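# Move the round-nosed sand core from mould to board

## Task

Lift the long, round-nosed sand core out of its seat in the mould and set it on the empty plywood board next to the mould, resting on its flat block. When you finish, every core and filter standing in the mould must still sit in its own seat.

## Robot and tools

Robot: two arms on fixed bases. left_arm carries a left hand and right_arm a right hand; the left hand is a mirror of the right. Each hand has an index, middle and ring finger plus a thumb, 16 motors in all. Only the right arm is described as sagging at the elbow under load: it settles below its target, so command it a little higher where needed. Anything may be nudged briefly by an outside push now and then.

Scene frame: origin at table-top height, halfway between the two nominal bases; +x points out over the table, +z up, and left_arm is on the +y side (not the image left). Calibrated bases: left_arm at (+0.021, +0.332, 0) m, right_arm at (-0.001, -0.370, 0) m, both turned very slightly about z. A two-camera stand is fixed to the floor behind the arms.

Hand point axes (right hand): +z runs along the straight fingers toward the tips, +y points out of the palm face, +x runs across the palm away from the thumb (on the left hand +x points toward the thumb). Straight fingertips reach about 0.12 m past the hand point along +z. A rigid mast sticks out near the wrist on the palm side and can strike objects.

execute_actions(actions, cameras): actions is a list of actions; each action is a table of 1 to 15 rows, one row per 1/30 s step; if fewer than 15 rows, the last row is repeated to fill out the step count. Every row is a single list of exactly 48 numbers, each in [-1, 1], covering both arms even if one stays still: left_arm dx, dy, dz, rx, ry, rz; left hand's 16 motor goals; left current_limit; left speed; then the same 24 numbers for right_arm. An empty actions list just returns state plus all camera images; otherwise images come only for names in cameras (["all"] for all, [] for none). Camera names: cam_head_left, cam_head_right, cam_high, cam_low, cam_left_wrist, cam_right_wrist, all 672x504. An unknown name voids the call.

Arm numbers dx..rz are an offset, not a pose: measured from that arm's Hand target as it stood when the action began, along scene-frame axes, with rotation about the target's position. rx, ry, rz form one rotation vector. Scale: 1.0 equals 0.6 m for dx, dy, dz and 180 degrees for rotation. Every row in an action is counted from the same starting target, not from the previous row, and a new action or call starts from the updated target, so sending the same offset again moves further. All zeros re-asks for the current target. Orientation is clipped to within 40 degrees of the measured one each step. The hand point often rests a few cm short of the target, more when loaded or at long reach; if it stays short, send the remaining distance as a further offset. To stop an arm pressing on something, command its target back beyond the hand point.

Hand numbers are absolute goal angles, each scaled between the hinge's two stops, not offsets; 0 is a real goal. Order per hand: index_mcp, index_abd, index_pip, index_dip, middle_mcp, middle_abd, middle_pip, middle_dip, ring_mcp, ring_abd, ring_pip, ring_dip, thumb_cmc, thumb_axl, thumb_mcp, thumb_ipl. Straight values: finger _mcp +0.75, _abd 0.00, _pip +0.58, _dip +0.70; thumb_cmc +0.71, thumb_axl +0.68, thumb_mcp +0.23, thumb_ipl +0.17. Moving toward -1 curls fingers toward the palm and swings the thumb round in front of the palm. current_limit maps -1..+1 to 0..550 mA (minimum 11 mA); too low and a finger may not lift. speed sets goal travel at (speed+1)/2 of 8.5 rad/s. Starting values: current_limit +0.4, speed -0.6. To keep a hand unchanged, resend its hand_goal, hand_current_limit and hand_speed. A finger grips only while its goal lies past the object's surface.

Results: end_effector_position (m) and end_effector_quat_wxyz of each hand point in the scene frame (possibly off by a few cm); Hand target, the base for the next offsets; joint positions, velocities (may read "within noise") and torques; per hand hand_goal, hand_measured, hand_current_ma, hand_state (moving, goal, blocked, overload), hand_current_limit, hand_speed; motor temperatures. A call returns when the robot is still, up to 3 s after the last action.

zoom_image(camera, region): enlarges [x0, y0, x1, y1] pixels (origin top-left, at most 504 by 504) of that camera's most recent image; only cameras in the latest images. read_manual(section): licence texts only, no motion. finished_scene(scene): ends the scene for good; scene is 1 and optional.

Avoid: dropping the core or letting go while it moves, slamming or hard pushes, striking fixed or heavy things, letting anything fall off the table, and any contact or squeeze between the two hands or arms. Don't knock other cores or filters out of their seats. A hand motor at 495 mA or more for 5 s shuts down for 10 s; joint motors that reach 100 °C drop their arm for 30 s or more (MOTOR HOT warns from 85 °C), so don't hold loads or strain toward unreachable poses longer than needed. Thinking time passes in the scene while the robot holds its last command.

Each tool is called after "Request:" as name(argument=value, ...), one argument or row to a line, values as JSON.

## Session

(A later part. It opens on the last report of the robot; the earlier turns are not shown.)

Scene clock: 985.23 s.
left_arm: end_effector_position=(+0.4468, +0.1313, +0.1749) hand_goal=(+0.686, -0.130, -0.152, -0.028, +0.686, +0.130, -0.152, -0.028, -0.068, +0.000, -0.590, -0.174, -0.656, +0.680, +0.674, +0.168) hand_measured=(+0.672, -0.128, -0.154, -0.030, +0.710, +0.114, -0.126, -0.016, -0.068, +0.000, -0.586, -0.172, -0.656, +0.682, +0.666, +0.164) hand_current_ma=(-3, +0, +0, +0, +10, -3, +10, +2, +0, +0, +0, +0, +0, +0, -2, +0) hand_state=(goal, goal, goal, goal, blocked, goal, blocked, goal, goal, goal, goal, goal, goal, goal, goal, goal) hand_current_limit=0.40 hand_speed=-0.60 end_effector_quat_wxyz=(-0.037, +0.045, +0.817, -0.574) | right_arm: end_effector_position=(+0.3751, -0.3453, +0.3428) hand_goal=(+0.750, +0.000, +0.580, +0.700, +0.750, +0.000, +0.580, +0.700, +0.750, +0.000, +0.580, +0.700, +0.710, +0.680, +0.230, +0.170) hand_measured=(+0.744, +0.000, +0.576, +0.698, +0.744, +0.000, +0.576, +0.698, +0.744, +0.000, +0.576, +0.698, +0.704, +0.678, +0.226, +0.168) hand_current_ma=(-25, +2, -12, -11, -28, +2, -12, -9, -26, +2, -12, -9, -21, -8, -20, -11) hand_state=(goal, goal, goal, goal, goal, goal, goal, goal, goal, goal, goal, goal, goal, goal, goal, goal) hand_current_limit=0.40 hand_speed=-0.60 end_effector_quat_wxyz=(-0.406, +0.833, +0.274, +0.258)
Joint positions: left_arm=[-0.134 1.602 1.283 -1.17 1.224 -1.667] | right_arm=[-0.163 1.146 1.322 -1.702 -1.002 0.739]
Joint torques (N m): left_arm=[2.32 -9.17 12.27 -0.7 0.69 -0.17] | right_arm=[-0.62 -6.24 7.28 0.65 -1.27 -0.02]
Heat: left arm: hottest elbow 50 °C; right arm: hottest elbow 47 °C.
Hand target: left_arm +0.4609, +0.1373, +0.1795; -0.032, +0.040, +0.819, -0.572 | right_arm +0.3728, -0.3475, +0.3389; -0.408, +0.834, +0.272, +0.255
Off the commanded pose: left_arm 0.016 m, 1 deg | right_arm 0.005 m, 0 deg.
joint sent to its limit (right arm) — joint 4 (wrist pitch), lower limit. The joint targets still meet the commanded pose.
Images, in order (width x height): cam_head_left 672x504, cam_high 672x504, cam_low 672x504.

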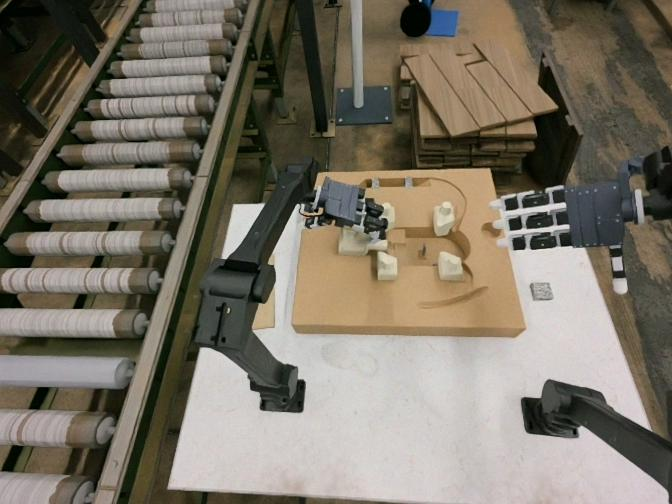

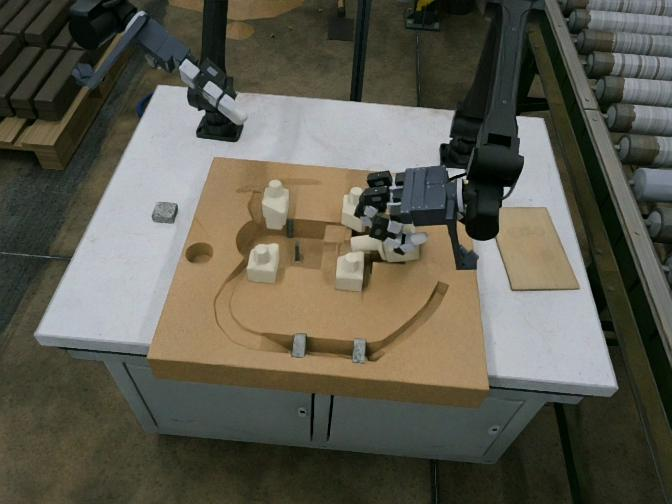

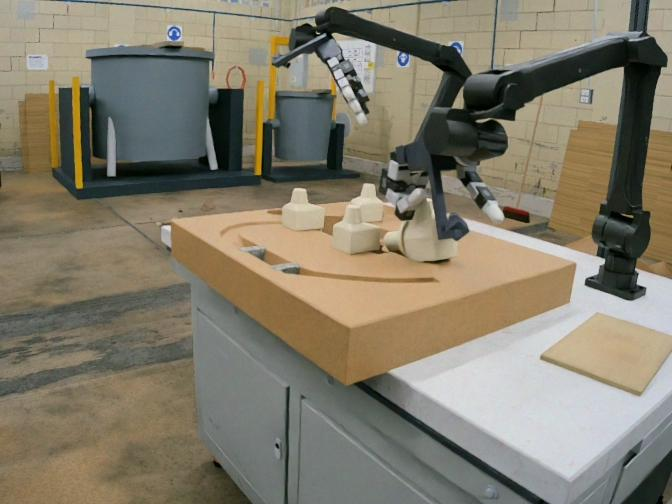

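Request:
execute_actions(
  actions=[
    [[0.0,0.015,0.01,0,0,0,0.685,-0.13,-0.153,-0.029,0.685,0.13,-0.153,-0.029,-0.068,0,-0.591,-0.174,-0.657,0.68,0.674,0.168,0.4,-0.6,0,0,0,0,0,0,0.75,0,0.58,0.7,0.75,0,0.58,0.7,0.75,0,0.58,0.7,0.71,0.68,0.23,0.17,0.4,-0.6],[0.0,0.025,0.01,0,0,0,0.685,-0.13,-0.153,-0.029,0.685,0.13,-0.153,-0.029,-0.068,0,-0.591,-0.174,-0.657,0.68,0.674,0.168,0.4,-0.6,0,0,0,0,0,0,0.75,0,0.58,0.7,0.75,0,0.58,0.7,0.75,0,0.58,0.7,0.71,0.68,0.23,0.17,0.4,-0.6]],
  ],
  cameras=["cam_low","cam_high","cam_head_left"],
)

Request:
zoom_image(
  camera="cam_low",
  region=[350, 120, 480, 270],
)

Request:
zoom_image(
  camera="cam_head_left",
  region=[320, 195, 420, 285],
)

Scene clock: 994.03 s.
left_arm: end_effector_position=(+0.4462, +0.1439, +0.1835) hand_goal=(+0.686, -0.130, -0.152, -0.028, +0.686, +0.130, -0.152, -0.028, -0.068, +0.000, -0.590, -0.174, -0.656, +0.680, +0.674, +0.168) hand_measured=(+0.672, -0.128, -0.154, -0.030, +0.710, +0.114, -0.126, -0.016, -0.068, +0.000, -0.586, -0.172, -0.656, +0.682, +0.666, +0.164) hand_current_ma=(-3, +0, +0, +0, +10, -3, +10, +2, +0, +0, +0, +0, +0, +0, -2, +0) hand_state=(goal, goal, goal, goal, blocked, goal, blocked, goal, goal, goal, goal, goal, goal, goal, goal, goal) hand_current_limit=0.40 hand_speed=-0.60 end_effector_quat_wxyz=(-0.037, +0.046, +0.816, -0.575) | right_arm: end_effector_position=(+0.3751, -0.3453, +0.3428) hand_goal=(+0.750, +0.000, +0.580, +0.700, +0.750, +0.000, +0.580, +0.700, +0.750, +0.000, +0.580, +0.700, +0.710, +0.680, +0.230, +0.170) hand_measured=(+0.744, +0.000, +0.576, +0.698, +0.744, +0.000, +0.576, +0.698, +0.744, +0.000, +0.576, +0.698, +0.704, +0.678, +0.226, +0.168) hand_current_ma=(-25, +2, -12, -11, -28, +2, -12, -9, -26, +2, -12, -9, -21, -8, -20, -11) hand_state=(goal, goal, goal, goal, goal, goal, goal, goal, goal, goal, goal, goal, goal, goal, goal, goal) hand_current_limit=0.40 hand_speed=-0.60 end_effector_quat_wxyz=(-0.406, +0.833, +0.274, +0.258)
Joint positions: left_arm=[-0.107 1.605 1.31 -1.276 1.228 -1.579] | right_arm=[-0.163 1.146 1.322 -1.702 -1.002 0.739]
Joint torques (N m): left_arm=[2.67 -8.82 12.03 -0.75 0.6 -0.13] | right_arm=[-0.62 -6.3 7.28 0.65 -1.27 -0.02]
Heat: left arm: hottest elbow 49 °C; right arm: hottest elbow 47 °C.
Hand target: left_arm +0.4608, +0.1523, +0.1855; -0.032, +0.040, +0.819, -0.572 | right_arm +0.3728, -0.3475, +0.3389; -0.408, +0.834, +0.272, +0.255
Off the commanded pose: left_arm 0.017 m, 1 deg | right_arm 0.005 m, 0 deg.
joint sent to its limit (right arm) — joint 4 (wrist pitch), lower limit. The joint targets still meet the commanded pose.
Images, in order (width x height): cam_head_left 672x504, cam_high 672x504, cam_low 672x504.

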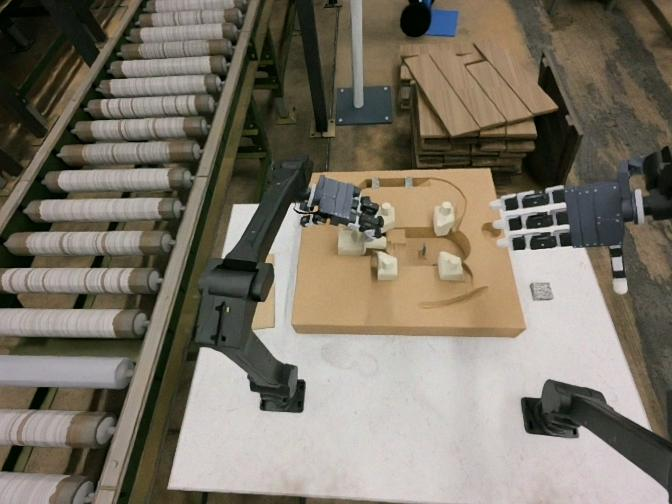

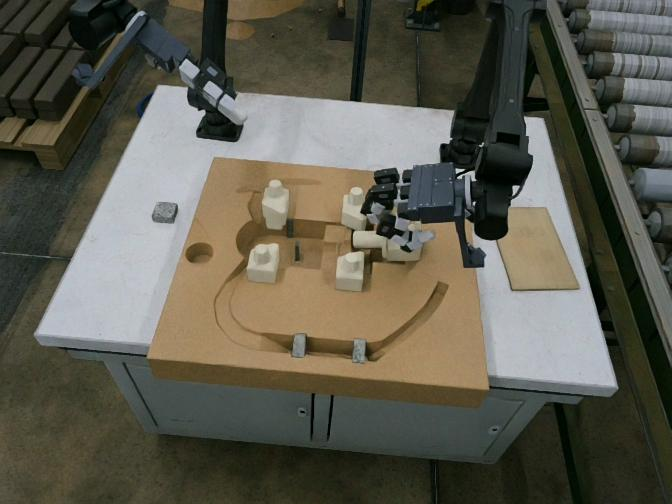

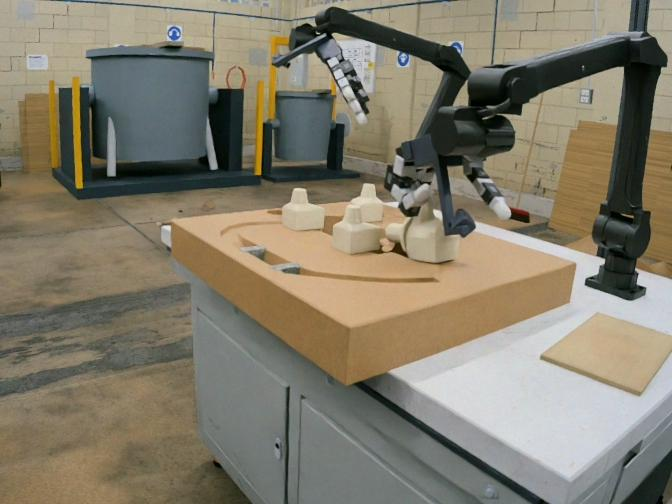

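Scaled by 3.360 from the camera's 672x504 image, which has a finer 960x720 frame.

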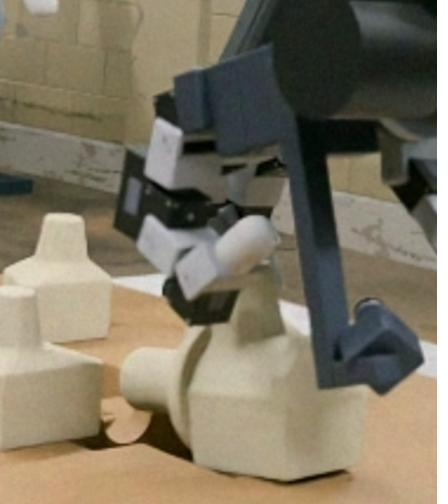

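Scaled by 5.040 from the camera's 672x504 image, which has a finer 960x720 frame.

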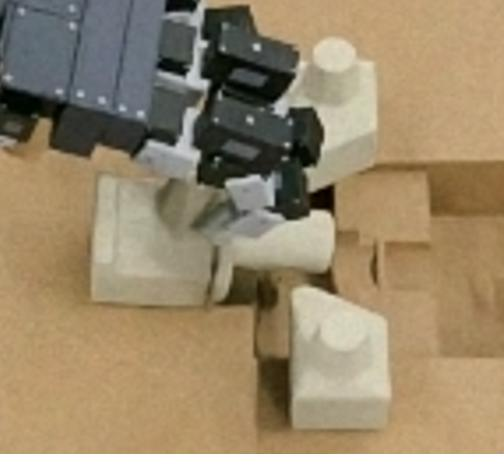

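Request:
execute_actions(
  actions=[
    [[0.0,-0.03,0.0,0,0,0,0.72,-0.13,-0.153,-0.029,0.72,0.13,-0.153,-0.029,-0.068,0,-0.591,-0.174,-0.657,0.68,0.674,0.168,0.4,-0.6,0,0,0,0,0,0,0.75,0,0.58,0.7,0.75,0,0.58,0.7,0.75,0,0.58,0.7,0.71,0.68,0.23,0.17,0.4,-0.6]],
    [[0.0,0.0,0.08,0,0,0,0.72,-0.13,-0.153,-0.029,0.72,0.13,-0.153,-0.029,-0.068,0,-0.591,-0.174,-0.657,0.68,0.674,0.168,0.4,-0.6,0,0,0,0,0,0,0.75,0,0.58,0.7,0.75,0,0.58,0.7,0.75,0,0.58,0.7,0.71,0.68,0.23,0.17,0.4,-0.6],[0.02,0.05,0.18,0,0,0,0.72,-0.13,-0.153,-0.029,0.72,0.13,-0.153,-0.029,-0.068,0,-0.591,-0.174,-0.657,0.68,0.674,0.168,0.4,-0.6,0,0,0,0,0,0,0.75,0,0.58,0.7,0.75,0,0.58,0.7,0.75,0,0.58,0.7,0.71,0.68,0.23,0.17,0.4,-0.6]],
    [[0.0,0.15,0.0,0,0,0,0.72,-0.13,-0.153,-0.029,0.72,0.13,-0.153,-0.029,-0.068,0,-0.591,-0.174,-0.657,0.68,0.674,0.168,0.4,-0.6,0,0,0,0,0,0,0.75,0,0.58,0.7,0.75,0,0.58,0.7,0.75,0,0.58,0.7,0.71,0.68,0.23,0.17,0.4,-0.6]],
  ],
  cameras=["cam_low","cam_high","cam_head_left","cam_head_right"],
)

Request:
zoom_image(
  camera="cam_low",
  region=[330, 160, 480, 280],
)

Request:
zoom_image(
  camera="cam_head_left",
  region=[320, 195, 420, 285],
)

Request:
zoom_image(
  camera="cam_high",
  region=[330, 180, 440, 290],
)

Scene clock: 1009.27 s.
left_arm: end_effector_position=(+0.4721, +0.2578, +0.2885) hand_goal=(+0.720, -0.130, -0.152, -0.028, +0.720, +0.130, -0.152, -0.028, -0.068, +0.000, -0.590, -0.174, -0.656, +0.680, +0.674, +0.168) hand_measured=(+0.706, -0.128, -0.154, -0.030, +0.714, +0.126, -0.150, -0.026, -0.068, +0.000, -0.586, -0.172, -0.656, +0.682, +0.666, +0.164) hand_current_ma=(-3, +0, +0, +0, -1, +0, +0, +0, +0, +0, +0, +0, +0, +0, -2, +0) hand_state=(goal, goal, goal, goal, goal, goal, goal, goal, goal, goal, goal, goal, goal, goal, goal, goal) hand_current_limit=0.40 hand_speed=-0.60 end_effector_quat_wxyz=(+0.029, -0.017, +0.832, -0.554) | right_arm: end_effector_position=(+0.3751, -0.3453, +0.3428) hand_goal=(+0.750, +0.000, +0.580, +0.700, +0.750, +0.000, +0.580, +0.700, +0.750, +0.000, +0.580, +0.700, +0.710, +0.680, +0.230, +0.170) hand_measured=(+0.744, +0.000, +0.576, +0.698, +0.744, +0.000, +0.576, +0.698, +0.744, +0.000, +0.576, +0.698, +0.704, +0.678, +0.226, +0.168) hand_current_ma=(-25, +2, -12, -11, -28, +2, -12, -9, -26, +2, -12, -9, -21, -8, -20, -11) hand_state=(goal, goal, goal, goal, goal, goal, goal, goal, goal, goal, goal, goal, goal, goal, goal, goal) hand_current_limit=0.40 hand_speed=-0.60 end_effector_quat_wxyz=(-0.406, +0.833, +0.274, +0.258)
Joint positions: left_arm=[0.132 1.574 1.57 -1.675 1.174 -1.422] | right_arm=[-0.163 1.146 1.322 -1.702 -1.002 0.739]
Joint torques (N m): left_arm=[0.38 -10.52 10.11 -0.65 0.77 -0.04] | right_arm=[-0.56 -6.24 7.27 0.66 -1.27 -0.02]
Heat: left arm: hottest elbow 49 °C; right arm: hottest elbow 47 °C.
Hand target: left_arm +0.4730, +0.2543, +0.2935; -0.032, +0.040, +0.819, -0.572 | right_arm +0.3728, -0.3475, +0.3389; -0.408, +0.834, +0.272, +0.255
Off the commanded pose: left_arm 0.006 m, 10 deg | right_arm 0.005 m, 0 deg.
joint sent to its limit (left arm) — joint 4 (wrist pitch), lower limit. The joint targets are off in orientation, not in position.
joint sent to its limit (right arm) — joint 4 (wrist pitch), lower limit. The joint targets still meet the commanded pose.
Images, in order (width x height): cam_head_left 672x504, cam_head_right 672x504, cam_high 672x504, cam_low 672x504.

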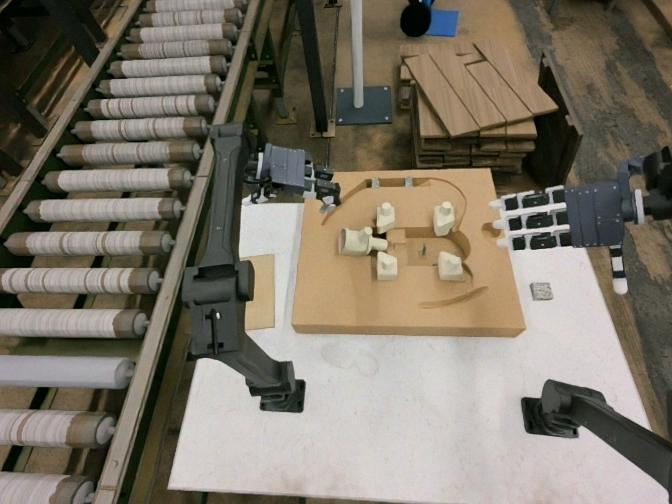

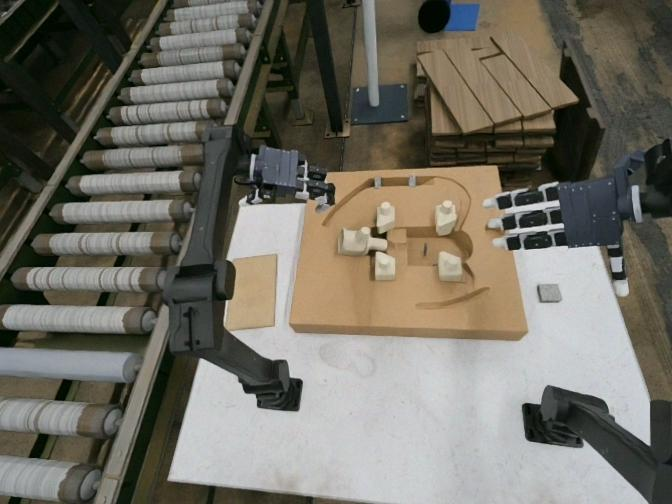

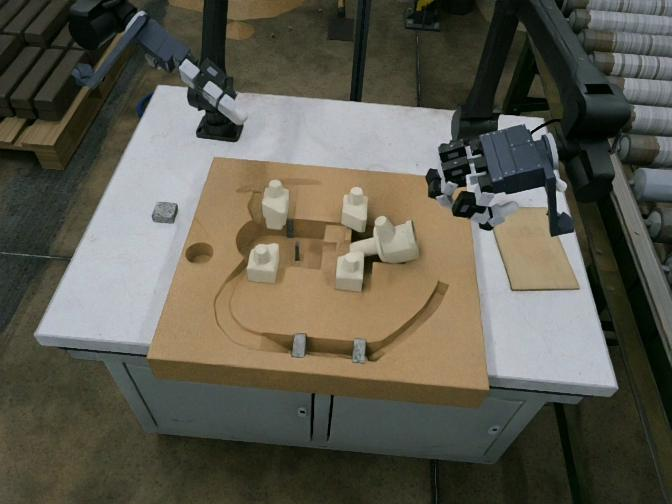

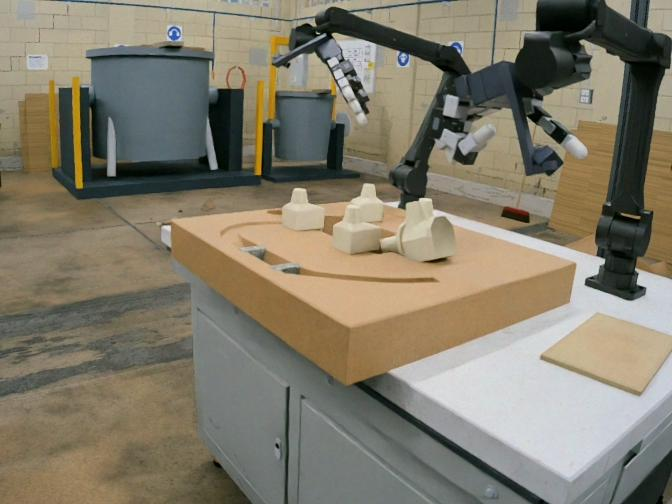

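Scaled by 3.360 from the camera's 672x504 image, which has a finer 960x720 frame.

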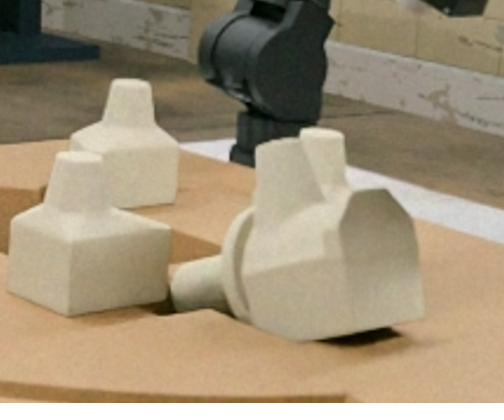

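Scaled by 5.040 from the camera's 672x504 image, which has a finer 960x720 frame.

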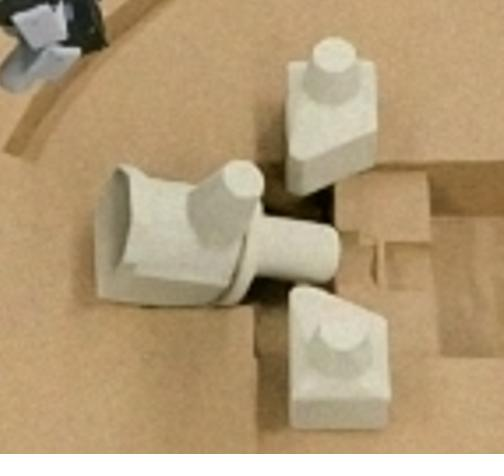

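Scaled by 4.582 from the camera's 672x504 image, which has a finer 960x720 frame.

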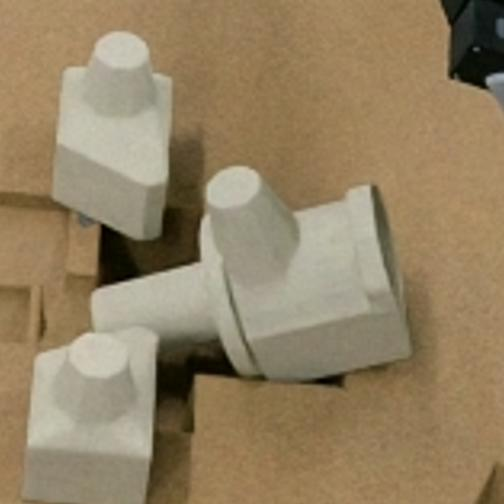

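Request:
execute_actions(
  actions=[
    [[-0.005,-0.13,0,0,0,0,0.72,-0.13,-0.153,-0.029,0.72,0.13,-0.153,-0.029,-0.068,0,-0.591,-0.174,-0.657,0.68,0.843,0.168,0.4,-0.6,0,0,0,0,0,0,0.75,0,0.58,0.7,0.75,0,0.58,0.7,0.75,0,0.58,0.7,0.71,0.68,0.23,0.17,0.4,-0.6]],
    [[-0.01,-0.135,-0.1225,0,0,0,0.72,-0.13,-0.153,-0.029,0.72,0.13,-0.153,-0.029,-0.068,0,-0.591,-0.174,-0.657,0.68,0.843,0.168,0.4,-0.6,0,0,0,0,0,0,0.75,0,0.58,0.7,0.75,0,0.58,0.7,0.75,0,0.58,0.7,0.71,0.68,0.23,0.17,0.4,-0.6]],
  ],
  cameras=["cam_head_left"],
)

Scene clock: 1060.20 s.
left_arm: end_effector_position=(+0.4643, +0.0921, +0.2176) hand_goal=(+0.720, -0.130, -0.152, -0.028, +0.720, +0.130, -0.152, -0.028, -0.068, +0.000, -0.590, -0.174, -0.656, +0.680, +0.844, +0.168) hand_measured=(+0.706, -0.128, -0.154, -0.030, +0.714, +0.126, -0.150, -0.026, -0.068, +0.000, -0.586, -0.172, -0.656, +0.682, +0.836, +0.164) hand_current_ma=(-3, +0, +0, +0, -1, +0, +0, +0, +0, +0, +0, +0, +0, +0, -2, +0) hand_state=(goal, goal, goal, goal, goal, goal, goal, goal, goal, goal, goal, goal, goal, goal, goal, goal) hand_current_limit=0.40 hand_speed=-0.60 end_effector_quat_wxyz=(-0.046, +0.053, +0.816, -0.574) | right_arm: end_effector_position=(+0.3751, -0.3453, +0.3428) hand_goal=(+0.750, +0.000, +0.580, +0.700, +0.750, +0.000, +0.580, +0.700, +0.750, +0.000, +0.580, +0.700, +0.710, +0.680, +0.230, +0.170) hand_measured=(+0.744, +0.000, +0.576, +0.698, +0.744, +0.000, +0.576, +0.698, +0.744, +0.000, +0.576, +0.698, +0.704, +0.678, +0.226, +0.168) hand_current_ma=(-25, +2, -12, -11, -28, +2, -12, -9, -26, +2, -12, -9, -21, -8, -20, -11) hand_state=(goal, goal, goal, goal, goal, goal, goal, goal, goal, goal, goal, goal, goal, goal, goal, goal) hand_current_limit=0.40 hand_speed=-0.60 end_effector_quat_wxyz=(-0.406, +0.833, +0.274, +0.258)
Joint positions: left_arm=[-0.207 1.622 1.419 -1.155 1.219 -1.812] | right_arm=[-0.163 1.146 1.322 -1.702 -1.002 0.739]
Joint torques (N m): left_arm=[1.61 -12.16 8.77 0.64 0.79 -0.29] | right_arm=[-0.56 -6.3 7.27 0.65 -1.27 -0.01]
Heat: left arm: hottest elbow 49 °C; right arm: hottest elbow 47 °C.
Hand target: left_arm +0.4638, +0.0953, +0.2200; -0.032, +0.040, +0.819, -0.572 | right_arm +0.3728, -0.3475, +0.3389; -0.408, +0.834, +0.272, +0.255
Off the commanded pose: left_arm 0.004 m, 2 deg | right_arm 0.005 m, 0 deg.
joint sent to its limit (right arm) — joint 4 (wrist pitch), lower limit. The joint targets still meet the commanded pose.
Images, in order (width x height): cam_head_left 672x504.

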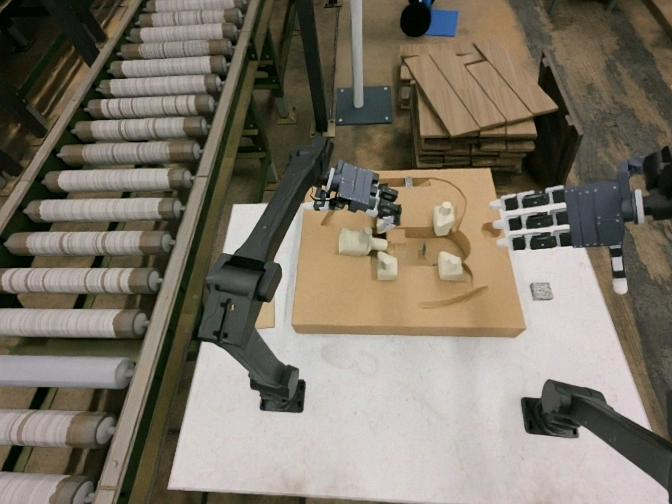

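Request:
execute_actions(
  actions=[
    [[0,0,-0.06,0,0,0,0.72,-0.13,-0.153,-0.029,0.72,0.13,-0.153,-0.029,-0.068,0,-0.591,-0.174,-0.657,0.68,0.843,0.168,0.4,-0.6,0,0,0,0,0,0,0.75,0,0.58,0.7,0.75,0,0.58,0.7,0.75,0,0.58,0.7,0.71,0.68,0.23,0.17,0.4,-0.6],[0,0.0,-0.118,0,0,0,0.72,-0.13,-0.153,-0.029,0.72,0.13,-0.153,-0.029,-0.068,0,-0.591,-0.174,-0.657,0.68,0.843,0.168,0.4,-0.6,0,0,0,0,0,0,0.75,0,0.58,0.7,0.75,0,0.58,0.7,0.75,0,0.58,0.7,0.71,0.68,0.23,0.17,0.4,-0.6]],
  ],
  cameras=["cam_low","cam_high","cam_head_left"],
)

Request:
zoom_image(
  camera="cam_low",
  region=[350, 120, 480, 270],
)

Request:
zoom_image(
  camera="cam_head_left",
  region=[320, 195, 420, 285],
)

Scene clock: 1067.47 s.
left_arm: end_effector_position=(+0.4629, +0.0932, +0.1553) hand_goal=(+0.720, -0.130, -0.152, -0.028, +0.720, +0.130, -0.152, -0.028, -0.068, +0.000, -0.590, -0.174, -0.656, +0.680, +0.844, +0.168) hand_measured=(+0.706, -0.128, -0.154, -0.030, +0.714, +0.126, -0.150, -0.026, -0.068, +0.000, -0.586, -0.172, -0.656, +0.682, +0.836, +0.164) hand_current_ma=(-3, +0, +0, +0, -1, +0, +0, +0, +0, +0, +0, +0, +0, +0, -2, +0) hand_state=(goal, goal, goal, goal, goal, goal, goal, goal, goal, goal, goal, goal, goal, goal, goal, goal) hand_current_limit=0.40 hand_speed=-0.60 end_effector_quat_wxyz=(-0.029, +0.050, +0.817, -0.573) | right_arm: end_effector_position=(+0.3751, -0.3453, +0.3428) hand_goal=(+0.750, +0.000, +0.580, +0.700, +0.750, +0.000, +0.580, +0.700, +0.750, +0.000, +0.580, +0.700, +0.710, +0.680, +0.230, +0.170) hand_measured=(+0.744, +0.000, +0.576, +0.698, +0.744, +0.000, +0.576, +0.698, +0.744, +0.000, +0.576, +0.698, +0.704, +0.678, +0.226, +0.168) hand_current_ma=(-25, +2, -12, -11, -28, +2, -12, -9, -26, +2, -12, -9, -21, -8, -20, -11) hand_state=(goal, goal, goal, goal, goal, goal, goal, goal, goal, goal, goal, goal, goal, goal, goal, goal) hand_current_limit=0.40 hand_speed=-0.60 end_effector_quat_wxyz=(-0.406, +0.833, +0.274, +0.258)
Joint positions: left_arm=[-0.207 1.633 1.262 -0.907 1.206 -1.873] | right_arm=[-0.163 1.146 1.322 -1.702 -1.002 0.739]
Joint torques (N m): left_arm=[1.49 -10.46 8.58 0.76 0.81 -0.3] | right_arm=[-0.62 -6.24 7.28 0.65 -1.28 -0.01]
Heat: left arm: hottest elbow 48 °C; right arm: hottest elbow 47 °C.
Hand target: left_arm +0.4638, +0.0952, +0.1492; -0.032, +0.040, +0.819, -0.572 | right_arm +0.3728, -0.3475, +0.3389; -0.408, +0.834, +0.272, +0.255
Off the commanded pose: left_arm 0.006 m, 1 deg | right_arm 0.005 m, 0 deg.
joint sent to its limit (right arm) — joint 4 (wrist pitch), lower limit. The joint targets still meet the commanded pose.
Images, in order (width x height): cam_head_left 672x504, cam_high 672x504, cam_low 672x504.

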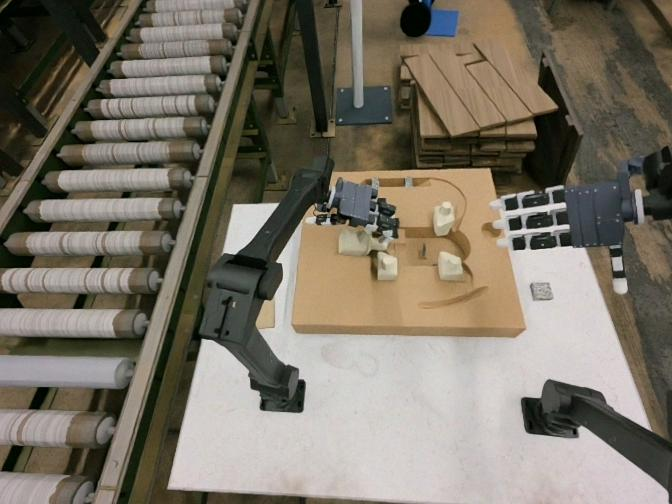

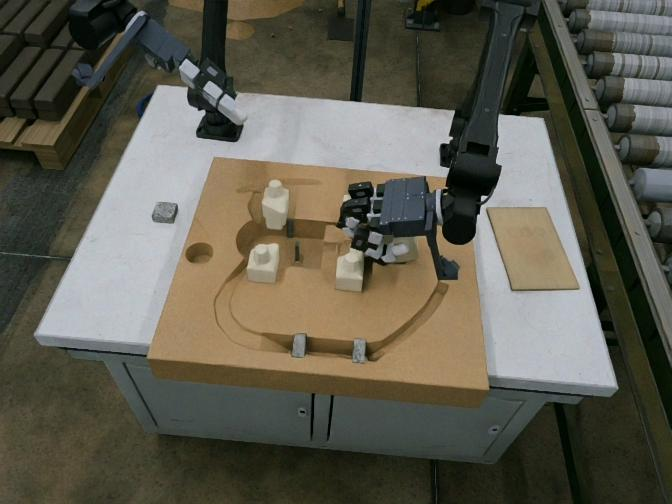

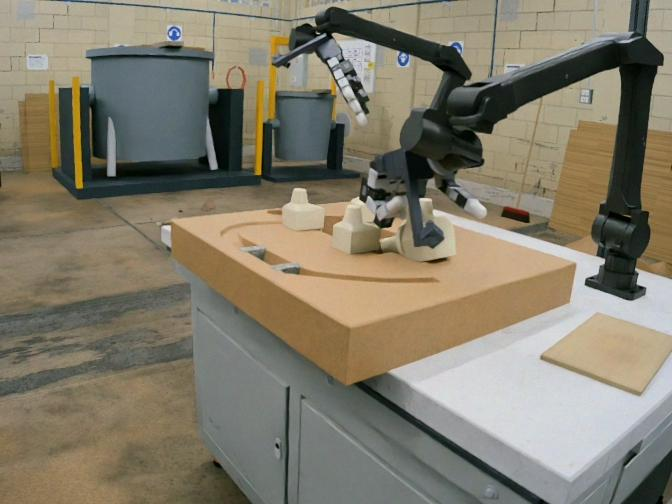

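Scaled by 3.360 from the camera's 672x504 image, which has a finer 960x720 frame.

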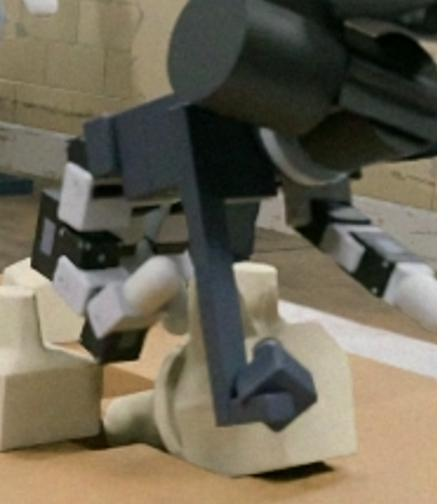

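Scaled by 5.040 from the camera's 672x504 image, which has a finer 960x720 frame.

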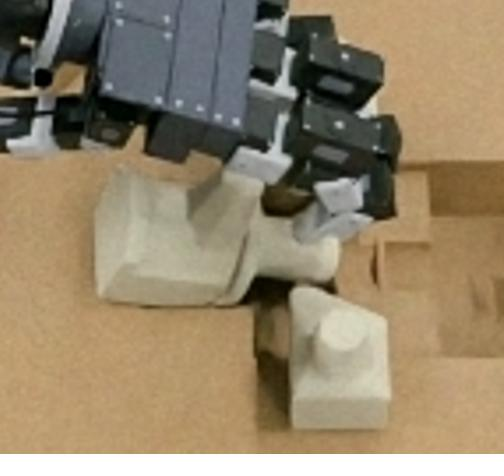

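Request:
execute_actions(
  actions=[
    [[0,0.03,0,0,0,0,0.72,-0.13,-0.153,-0.029,0.72,0.13,-0.153,-0.029,-0.068,0,-0.591,-0.174,-0.657,0.68,0.843,0.168,0.4,-0.6,0,0,0,0,0,0,0.75,0,0.58,0.7,0.75,0,0.58,0.7,0.75,0,0.58,0.7,0.71,0.68,0.23,0.17,0.4,-0.6],[0.005,0.06,0.005,0,0,0,0.72,-0.13,-0.153,-0.029,0.72,0.13,-0.153,-0.029,-0.068,0,-0.591,-0.174,-0.657,0.68,0.843,0.168,0.4,-0.6,0,0,0,0,0,0,0.75,0,0.58,0.7,0.75,0,0.58,0.7,0.75,0,0.58,0.7,0.71,0.68,0.23,0.17,0.4,-0.6]],
    [[0.005,0.03,0.01,0,0,0,0.72,-0.13,-0.153,-0.029,0.72,0.13,-0.153,-0.029,-0.068,0,-0.591,-0.174,-0.657,0.68,0.843,0.168,0.4,-0.6,0,0,0,0,0,0,0.75,0,0.58,0.7,0.75,0,0.58,0.7,0.75,0,0.58,0.7,0.71,0.68,0.23,0.17,0.4,-0.6]],
  ],
  cameras=["cam_low","cam_high","cam_head_left"],
)

Request:
zoom_image(
  camera="cam_low",
  region=[350, 120, 480, 270],
)

Request:
zoom_image(
  camera="cam_head_left",
  region=[320, 195, 420, 285],
)

Scene clock: 1076.17 s.
left_arm: end_effector_position=(+0.4537, +0.1358, +0.1589) hand_goal=(+0.720, -0.130, -0.152, -0.028, +0.720, +0.130, -0.152, -0.028, -0.068, +0.000, -0.590, -0.174, -0.656, +0.680, +0.844, +0.168) hand_measured=(+0.724, -0.126, -0.146, -0.028, +0.750, +0.114, -0.124, -0.014, -0.068, +0.000, -0.586, -0.172, -0.656, +0.682, +0.836, +0.164) hand_current_ma=(+0, +0, +1, +0, +15, -3, +12, +3, +0, +0, +0, +0, +0, +0, -2, +0) hand_state=(goal, goal, goal, goal, blocked, goal, blocked, goal, goal, goal, goal, goal, goal, goal, goal, goal) hand_current_limit=0.40 hand_speed=-0.60 end_effector_quat_wxyz=(-0.039, +0.051, +0.814, -0.577) | right_arm: end_effector_position=(+0.3751, -0.3453, +0.3428) hand_goal=(+0.750, +0.000, +0.580, +0.700, +0.750, +0.000, +0.580, +0.700, +0.750, +0.000, +0.580, +0.700, +0.710, +0.680, +0.230, +0.170) hand_measured=(+0.744, +0.000, +0.576, +0.698, +0.744, +0.000, +0.576, +0.698, +0.744, +0.000, +0.576, +0.698, +0.704, +0.678, +0.226, +0.168) hand_current_ma=(-25, +2, -12, -11, -28, +2, -12, -9, -26, +2, -12, -9, -21, -8, -20, -11) hand_state=(goal, goal, goal, goal, goal, goal, goal, goal, goal, goal, goal, goal, goal, goal, goal, goal) hand_current_limit=0.40 hand_speed=-0.60 end_effector_quat_wxyz=(-0.406, +0.833, +0.274, +0.258)
Joint positions: left_arm=[-0.121 1.646 1.291 -1.2 1.234 -1.593] | right_arm=[-0.163 1.146 1.322 -1.702 -1.002 0.739]
Joint torques (N m): left_arm=[3.37 -9.17 11.66 -0.75 0.38 -0.13] | right_arm=[-0.56 -6.24 7.28 0.65 -1.27 -0.02]
Heat: left arm: hottest elbow 48 °C; right arm: hottest elbow 47 °C.
Hand target: left_arm +0.4699, +0.1493, +0.1581; -0.032, +0.040, +0.819, -0.572 | right_arm +0.3728, -0.3475, +0.3389; -0.408, +0.834, +0.272, +0.255
Off the commanded pose: left_arm 0.021 m, 2 deg | right_arm 0.005 m, 0 deg.
joint sent to its limit (right arm) — joint 4 (wrist pitch), lower limit. The joint targets still meet the commanded pose.
Images, in order (width x height): cam_head_left 672x504, cam_high 672x504, cam_low 672x504.

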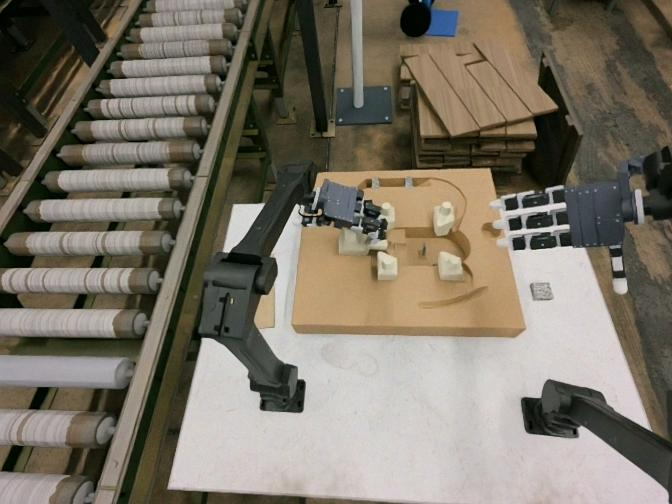

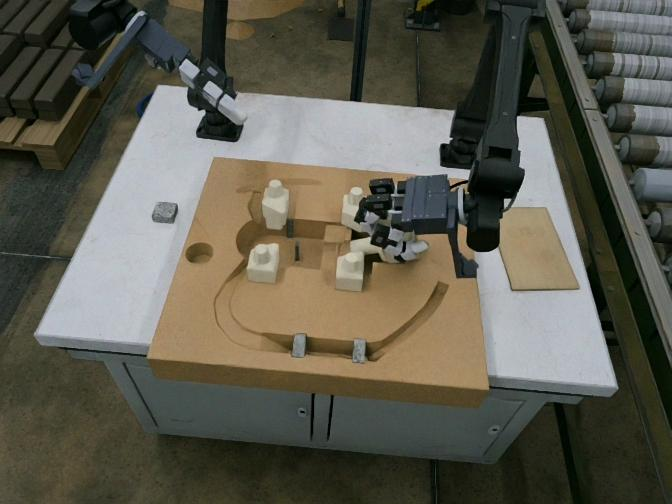

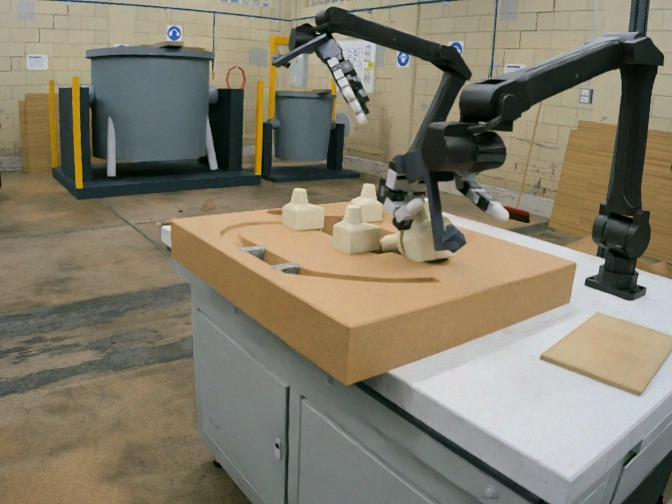

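Scaled by 3.360 from the camera's 672x504 image, which has a finer 960x720 frame.

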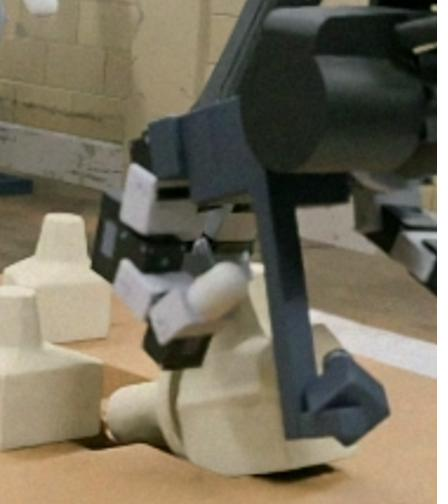

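Scaled by 5.040 from the camera's 672x504 image, which has a finer 960x720 frame.

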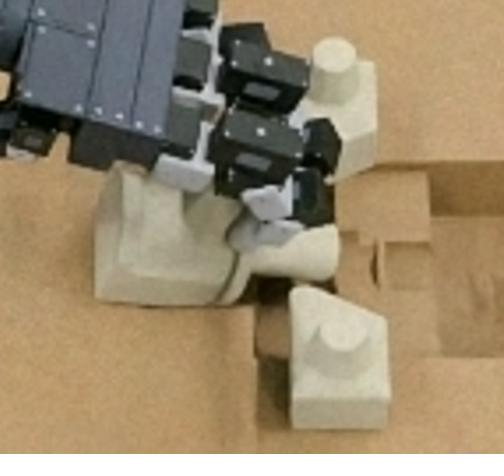

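Request:
execute_actions(
  actions=[
    [[0,0.03,0.012,0,0,0,0.68,-0.13,-0.153,-0.029,0.68,0.13,-0.153,-0.029,-0.068,0,-0.591,-0.174,-0.657,0.68,0.843,0.168,0.5,-0.6,0,0,0,0,0,0,0.75,0,0.58,0.7,0.75,0,0.58,0.7,0.75,0,0.58,0.7,0.71,0.68,0.23,0.17,0.4,-0.6]],
    [[0,0.03,0.01,0,0,0,0.68,-0.13,-0.153,-0.029,0.68,0.13,-0.153,-0.029,-0.068,0,-0.591,-0.174,-0.657,0.68,0.843,0.168,0.5,-0.6,0,0,0,0,0,0,0.75,0,0.58,0.7,0.75,0,0.58,0.7,0.75,0,0.58,0.7,0.71,0.68,0.23,0.17,0.4,-0.6]],
  ],
  cameras=["cam_low","cam_high","cam_head_left"],
)

Request:
zoom_image(
  camera="cam_low",
  region=[350, 120, 480, 270],
)

Request:
zoom_image(
  camera="cam_head_left",
  region=[320, 195, 420, 285],
)

Scene clock: 1083.83 s.
left_arm: end_effector_position=(+0.4517, +0.1689, +0.1801) hand_goal=(+0.680, -0.130, -0.152, -0.028, +0.680, +0.130, -0.152, -0.028, -0.068, +0.000, -0.590, -0.174, -0.656, +0.680, +0.844, +0.168) hand_measured=(+0.686, -0.124, -0.134, -0.016, +0.746, +0.116, -0.112, -0.010, -0.068, +0.000, -0.586, -0.172, -0.656, +0.682, +0.836, +0.164) hand_current_ma=(+1, +0, +5, +2, +74, -3, +25, +4, +0, +0, +0, +0, +0, +0, -2, +0) hand_state=(goal, goal, goal, goal, blocked, goal, blocked, goal, goal, goal, goal, goal, goal, goal, goal, goal) hand_current_limit=0.50 hand_speed=-0.60 end_effector_quat_wxyz=(-0.041, +0.044, +0.811, -0.582) | right_arm: end_effector_position=(+0.3751, -0.3453, +0.3428) hand_goal=(+0.750, +0.000, +0.580, +0.700, +0.750, +0.000, +0.580, +0.700, +0.750, +0.000, +0.580, +0.700, +0.710, +0.680, +0.230, +0.170) hand_measured=(+0.744, +0.000, +0.576, +0.698, +0.744, +0.000, +0.576, +0.698, +0.744, +0.000, +0.576, +0.698, +0.704, +0.678, +0.226, +0.168) hand_current_ma=(-25, +2, -12, -11, -28, +2, -12, -9, -26, +2, -12, -9, -21, -8, -20, -11) hand_state=(goal, goal, goal, goal, goal, goal, goal, goal, goal, goal, goal, goal, goal, goal, goal, goal) hand_current_limit=0.40 hand_speed=-0.60 end_effector_quat_wxyz=(-0.406, +0.833, +0.274, +0.258)
Joint positions: left_arm=[-0.048 1.654 1.352 -1.45 1.241 -1.395] | right_arm=[-0.163 1.146 1.322 -1.702 -1.002 0.739]
Joint torques (N m): left_arm=[3.43 -8.41 11.32 -0.66 -0.15 0.02] | right_arm=[-0.62 -6.24 7.28 0.66 -1.27 -0.02]
Heat: left arm: hottest elbow 49 °C; right arm: hottest elbow 47 °C.
Hand target: left_arm +0.4700, +0.1854, +0.1713; -0.032, +0.040, +0.819, -0.572 | right_arm +0.3728, -0.3475, +0.3389; -0.408, +0.834, +0.272, +0.255
Off the commanded pose: left_arm 0.026 m, 2 deg | right_arm 0.005 m, 0 deg.
joint sent to its limit (right arm) — joint 4 (wrist pitch), lower limit. The joint targets still meet the commanded pose.
Images, in order (width x height): cam_head_left 672x504, cam_high 672x504, cam_low 672x504.

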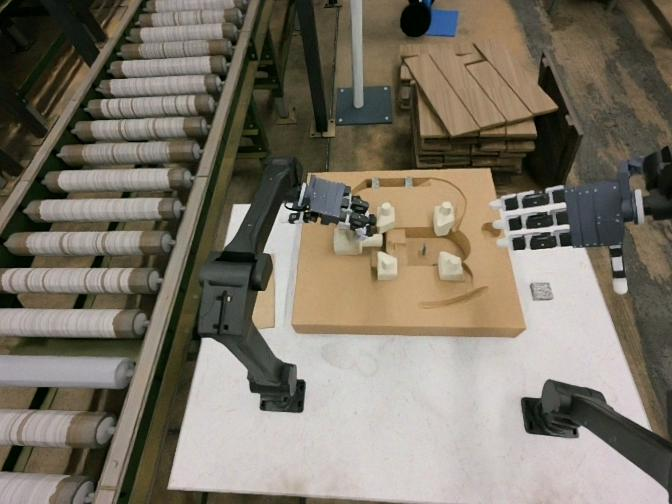

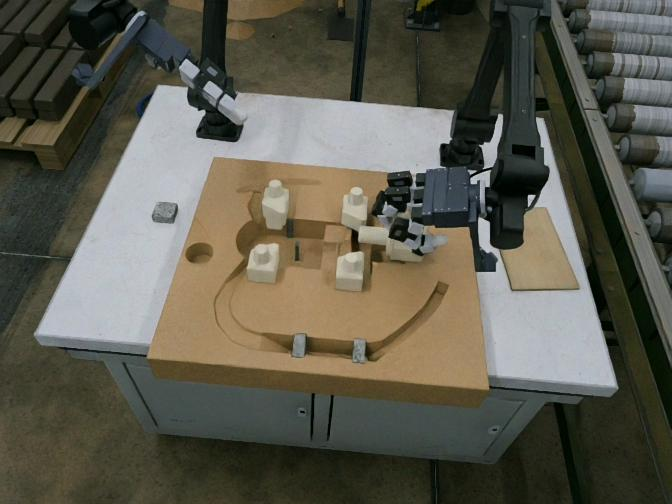

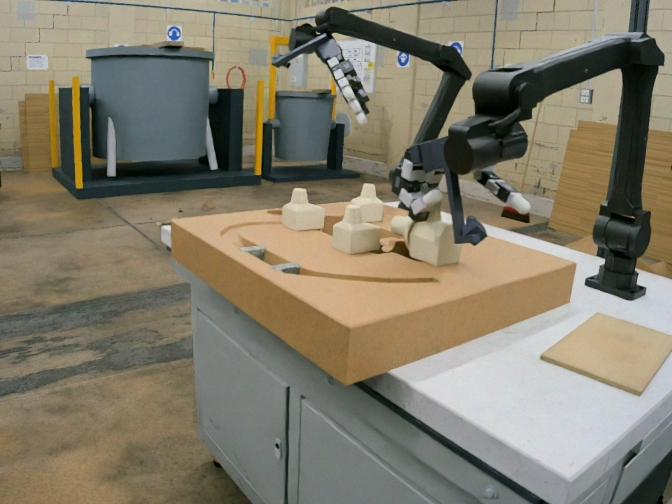

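Scaled by 3.360 from the camera's 672x504 image, which has a finer 960x720 frame.

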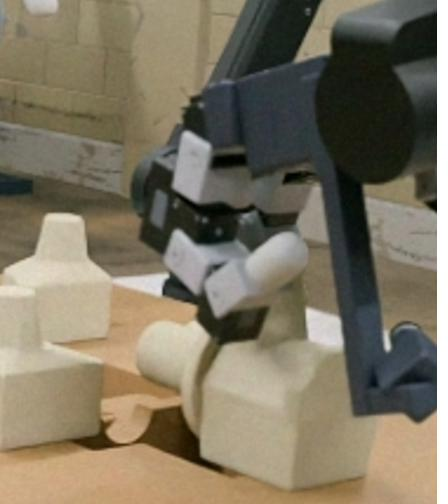

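Scaled by 5.040 from the camera's 672x504 image, which has a finer 960x720 frame.

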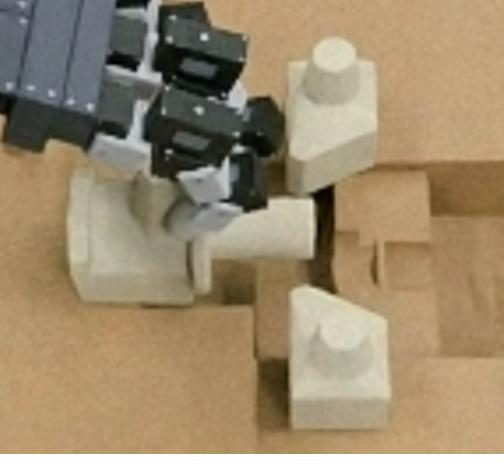

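Request:
execute_actions(
  actions=[
    [[0,0.035,0.003,0,0,0,0.66,-0.13,-0.153,-0.029,0.66,0.13,-0.153,-0.029,-0.068,0,-0.591,-0.174,-0.657,0.68,0.843,0.168,0.5,-0.6,0,0,0,0,0,0,0.75,0,0.58,0.7,0.75,0,0.58,0.7,0.75,0,0.58,0.7,0.71,0.68,0.23,0.17,0.4,-0.6]],
    [[0,0.035,0.0,0,0,0,0.66,-0.13,-0.153,-0.029,0.66,0.13,-0.153,-0.029,-0.068,0,-0.591,-0.174,-0.657,0.68,0.843,0.168,0.5,-0.6,0,0,0,0,0,0,0.75,0,0.58,0.7,0.75,0,0.58,0.7,0.75,0,0.58,0.7,0.71,0.68,0.23,0.17,0.4,-0.6]],
  ],
  cameras=["cam_low","cam_high","cam_head_left"],
)

Request:
zoom_image(
  camera="cam_low",
  region=[370, 120, 500, 280],
)

Request:
zoom_image(
  camera="cam_head_left",
  region=[310, 195, 410, 285],
)

Scene clock: 1090.80 s.
left_arm: end_effector_position=(+0.4517, +0.2103, +0.1810) hand_goal=(+0.660, -0.130, -0.152, -0.028, +0.660, +0.130, -0.152, -0.028, -0.068, +0.000, -0.590, -0.174, -0.656, +0.680, +0.844, +0.168) hand_measured=(+0.678, -0.124, -0.134, -0.016, +0.744, +0.116, -0.112, -0.012, -0.068, +0.000, -0.586, -0.172, -0.656, +0.682, +0.836, +0.164) hand_current_ma=(+5, +0, +5, +2, +117, -2, +25, +4, +0, +0, +0, +0, +0, +0, -2, +0) hand_state=(goal, goal, goal, goal, blocked, goal, blocked, goal, goal, goal, goal, goal, goal, goal, goal, goal) hand_current_limit=0.50 hand_speed=-0.60 end_effector_quat_wxyz=(-0.043, +0.038, +0.812, -0.581) | right_arm: end_effector_position=(+0.3751, -0.3453, +0.3428) hand_goal=(+0.750, +0.000, +0.580, +0.700, +0.750, +0.000, +0.580, +0.700, +0.750, +0.000, +0.580, +0.700, +0.710, +0.680, +0.230, +0.170) hand_measured=(+0.744, +0.000, +0.576, +0.698, +0.744, +0.000, +0.576, +0.698, +0.744, +0.000, +0.576, +0.698, +0.704, +0.678, +0.226, +0.168) hand_current_ma=(-25, +2, -12, -11, -28, +2, -12, -9, -26, +2, -12, -9, -21, -8, -20, -11) hand_state=(goal, goal, goal, goal, goal, goal, goal, goal, goal, goal, goal, goal, goal, goal, goal, goal) hand_current_limit=0.40 hand_speed=-0.60 end_effector_quat_wxyz=(-0.406, +0.833, +0.274, +0.258)
Joint positions: left_arm=[0.039 1.695 1.394 -1.672 1.213 -1.172] | right_arm=[-0.163 1.146 1.322 -1.702 -1.002 0.739]
Joint torques (N m): left_arm=[3.43 -8.64 11.32 -0.76 -0.17 0.05] | right_arm=[-0.56 -6.24 7.28 0.65 -1.27 -0.01]
Heat: left arm: hottest elbow 49 °C; right arm: hottest elbow 47 °C.
Hand target: left_arm +0.4699, +0.2274, +0.1732; -0.032, +0.040, +0.819, -0.572 | right_arm +0.3728, -0.3475, +0.3389; -0.408, +0.834, +0.272, +0.255
Off the commanded pose: left_arm 0.026 m, 2 deg | right_arm 0.005 m, 0 deg.
joint sent to its limit (right arm) — joint 4 (wrist pitch), lower limit. The joint targets still meet the commanded pose.
Images, in order (width x height): cam_head_left 672x504, cam_high 672x504, cam_low 672x504.

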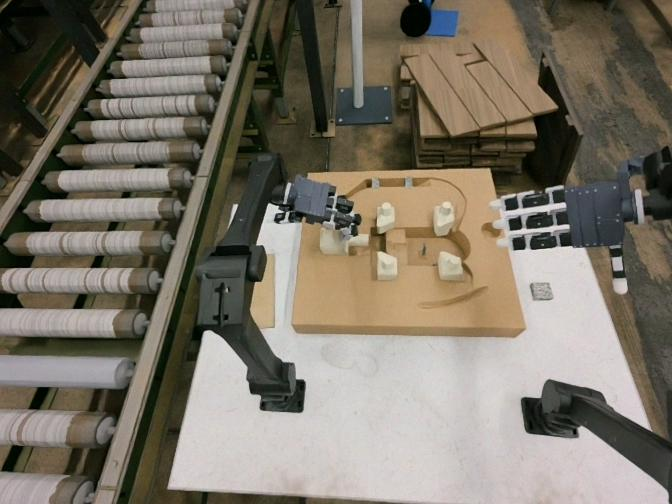

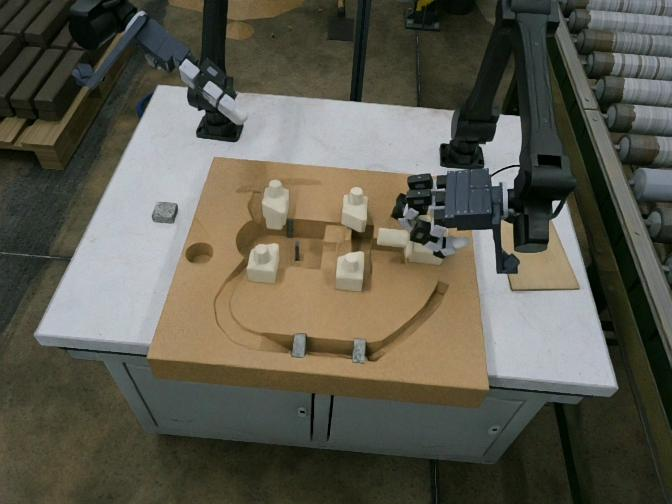

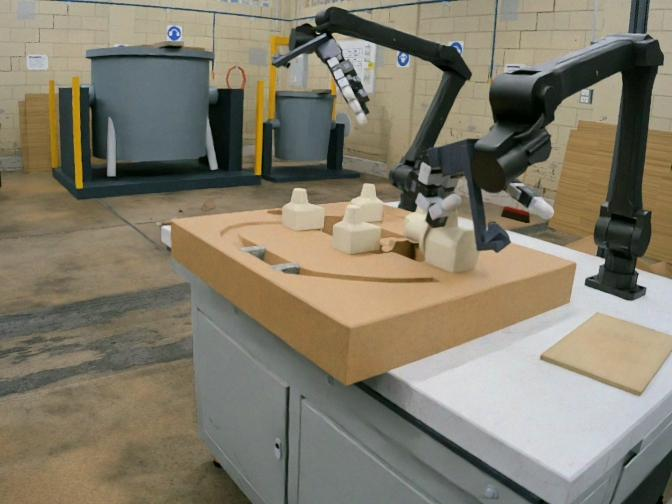

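Scaled by 3.150 from the camera's 672x504 image, which has a finer 960x720 frame.

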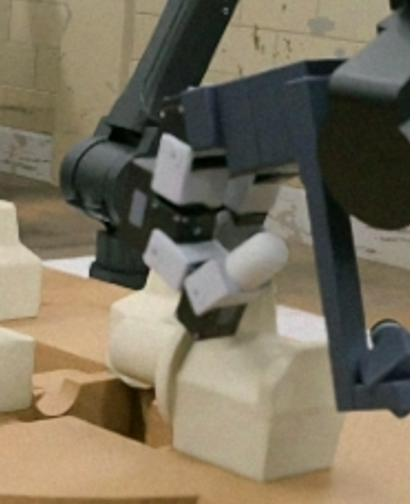

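Scaled by 5.040 from the camera's 672x504 image, which has a finer 960x720 frame.

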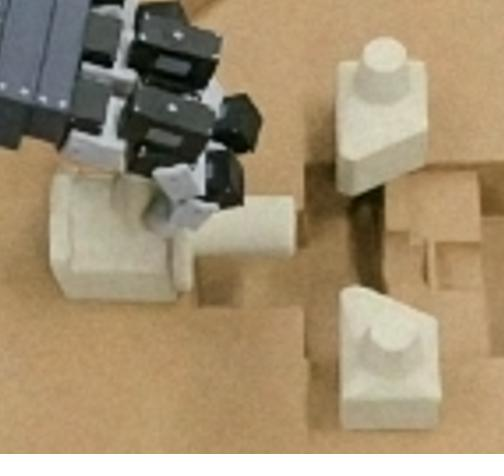

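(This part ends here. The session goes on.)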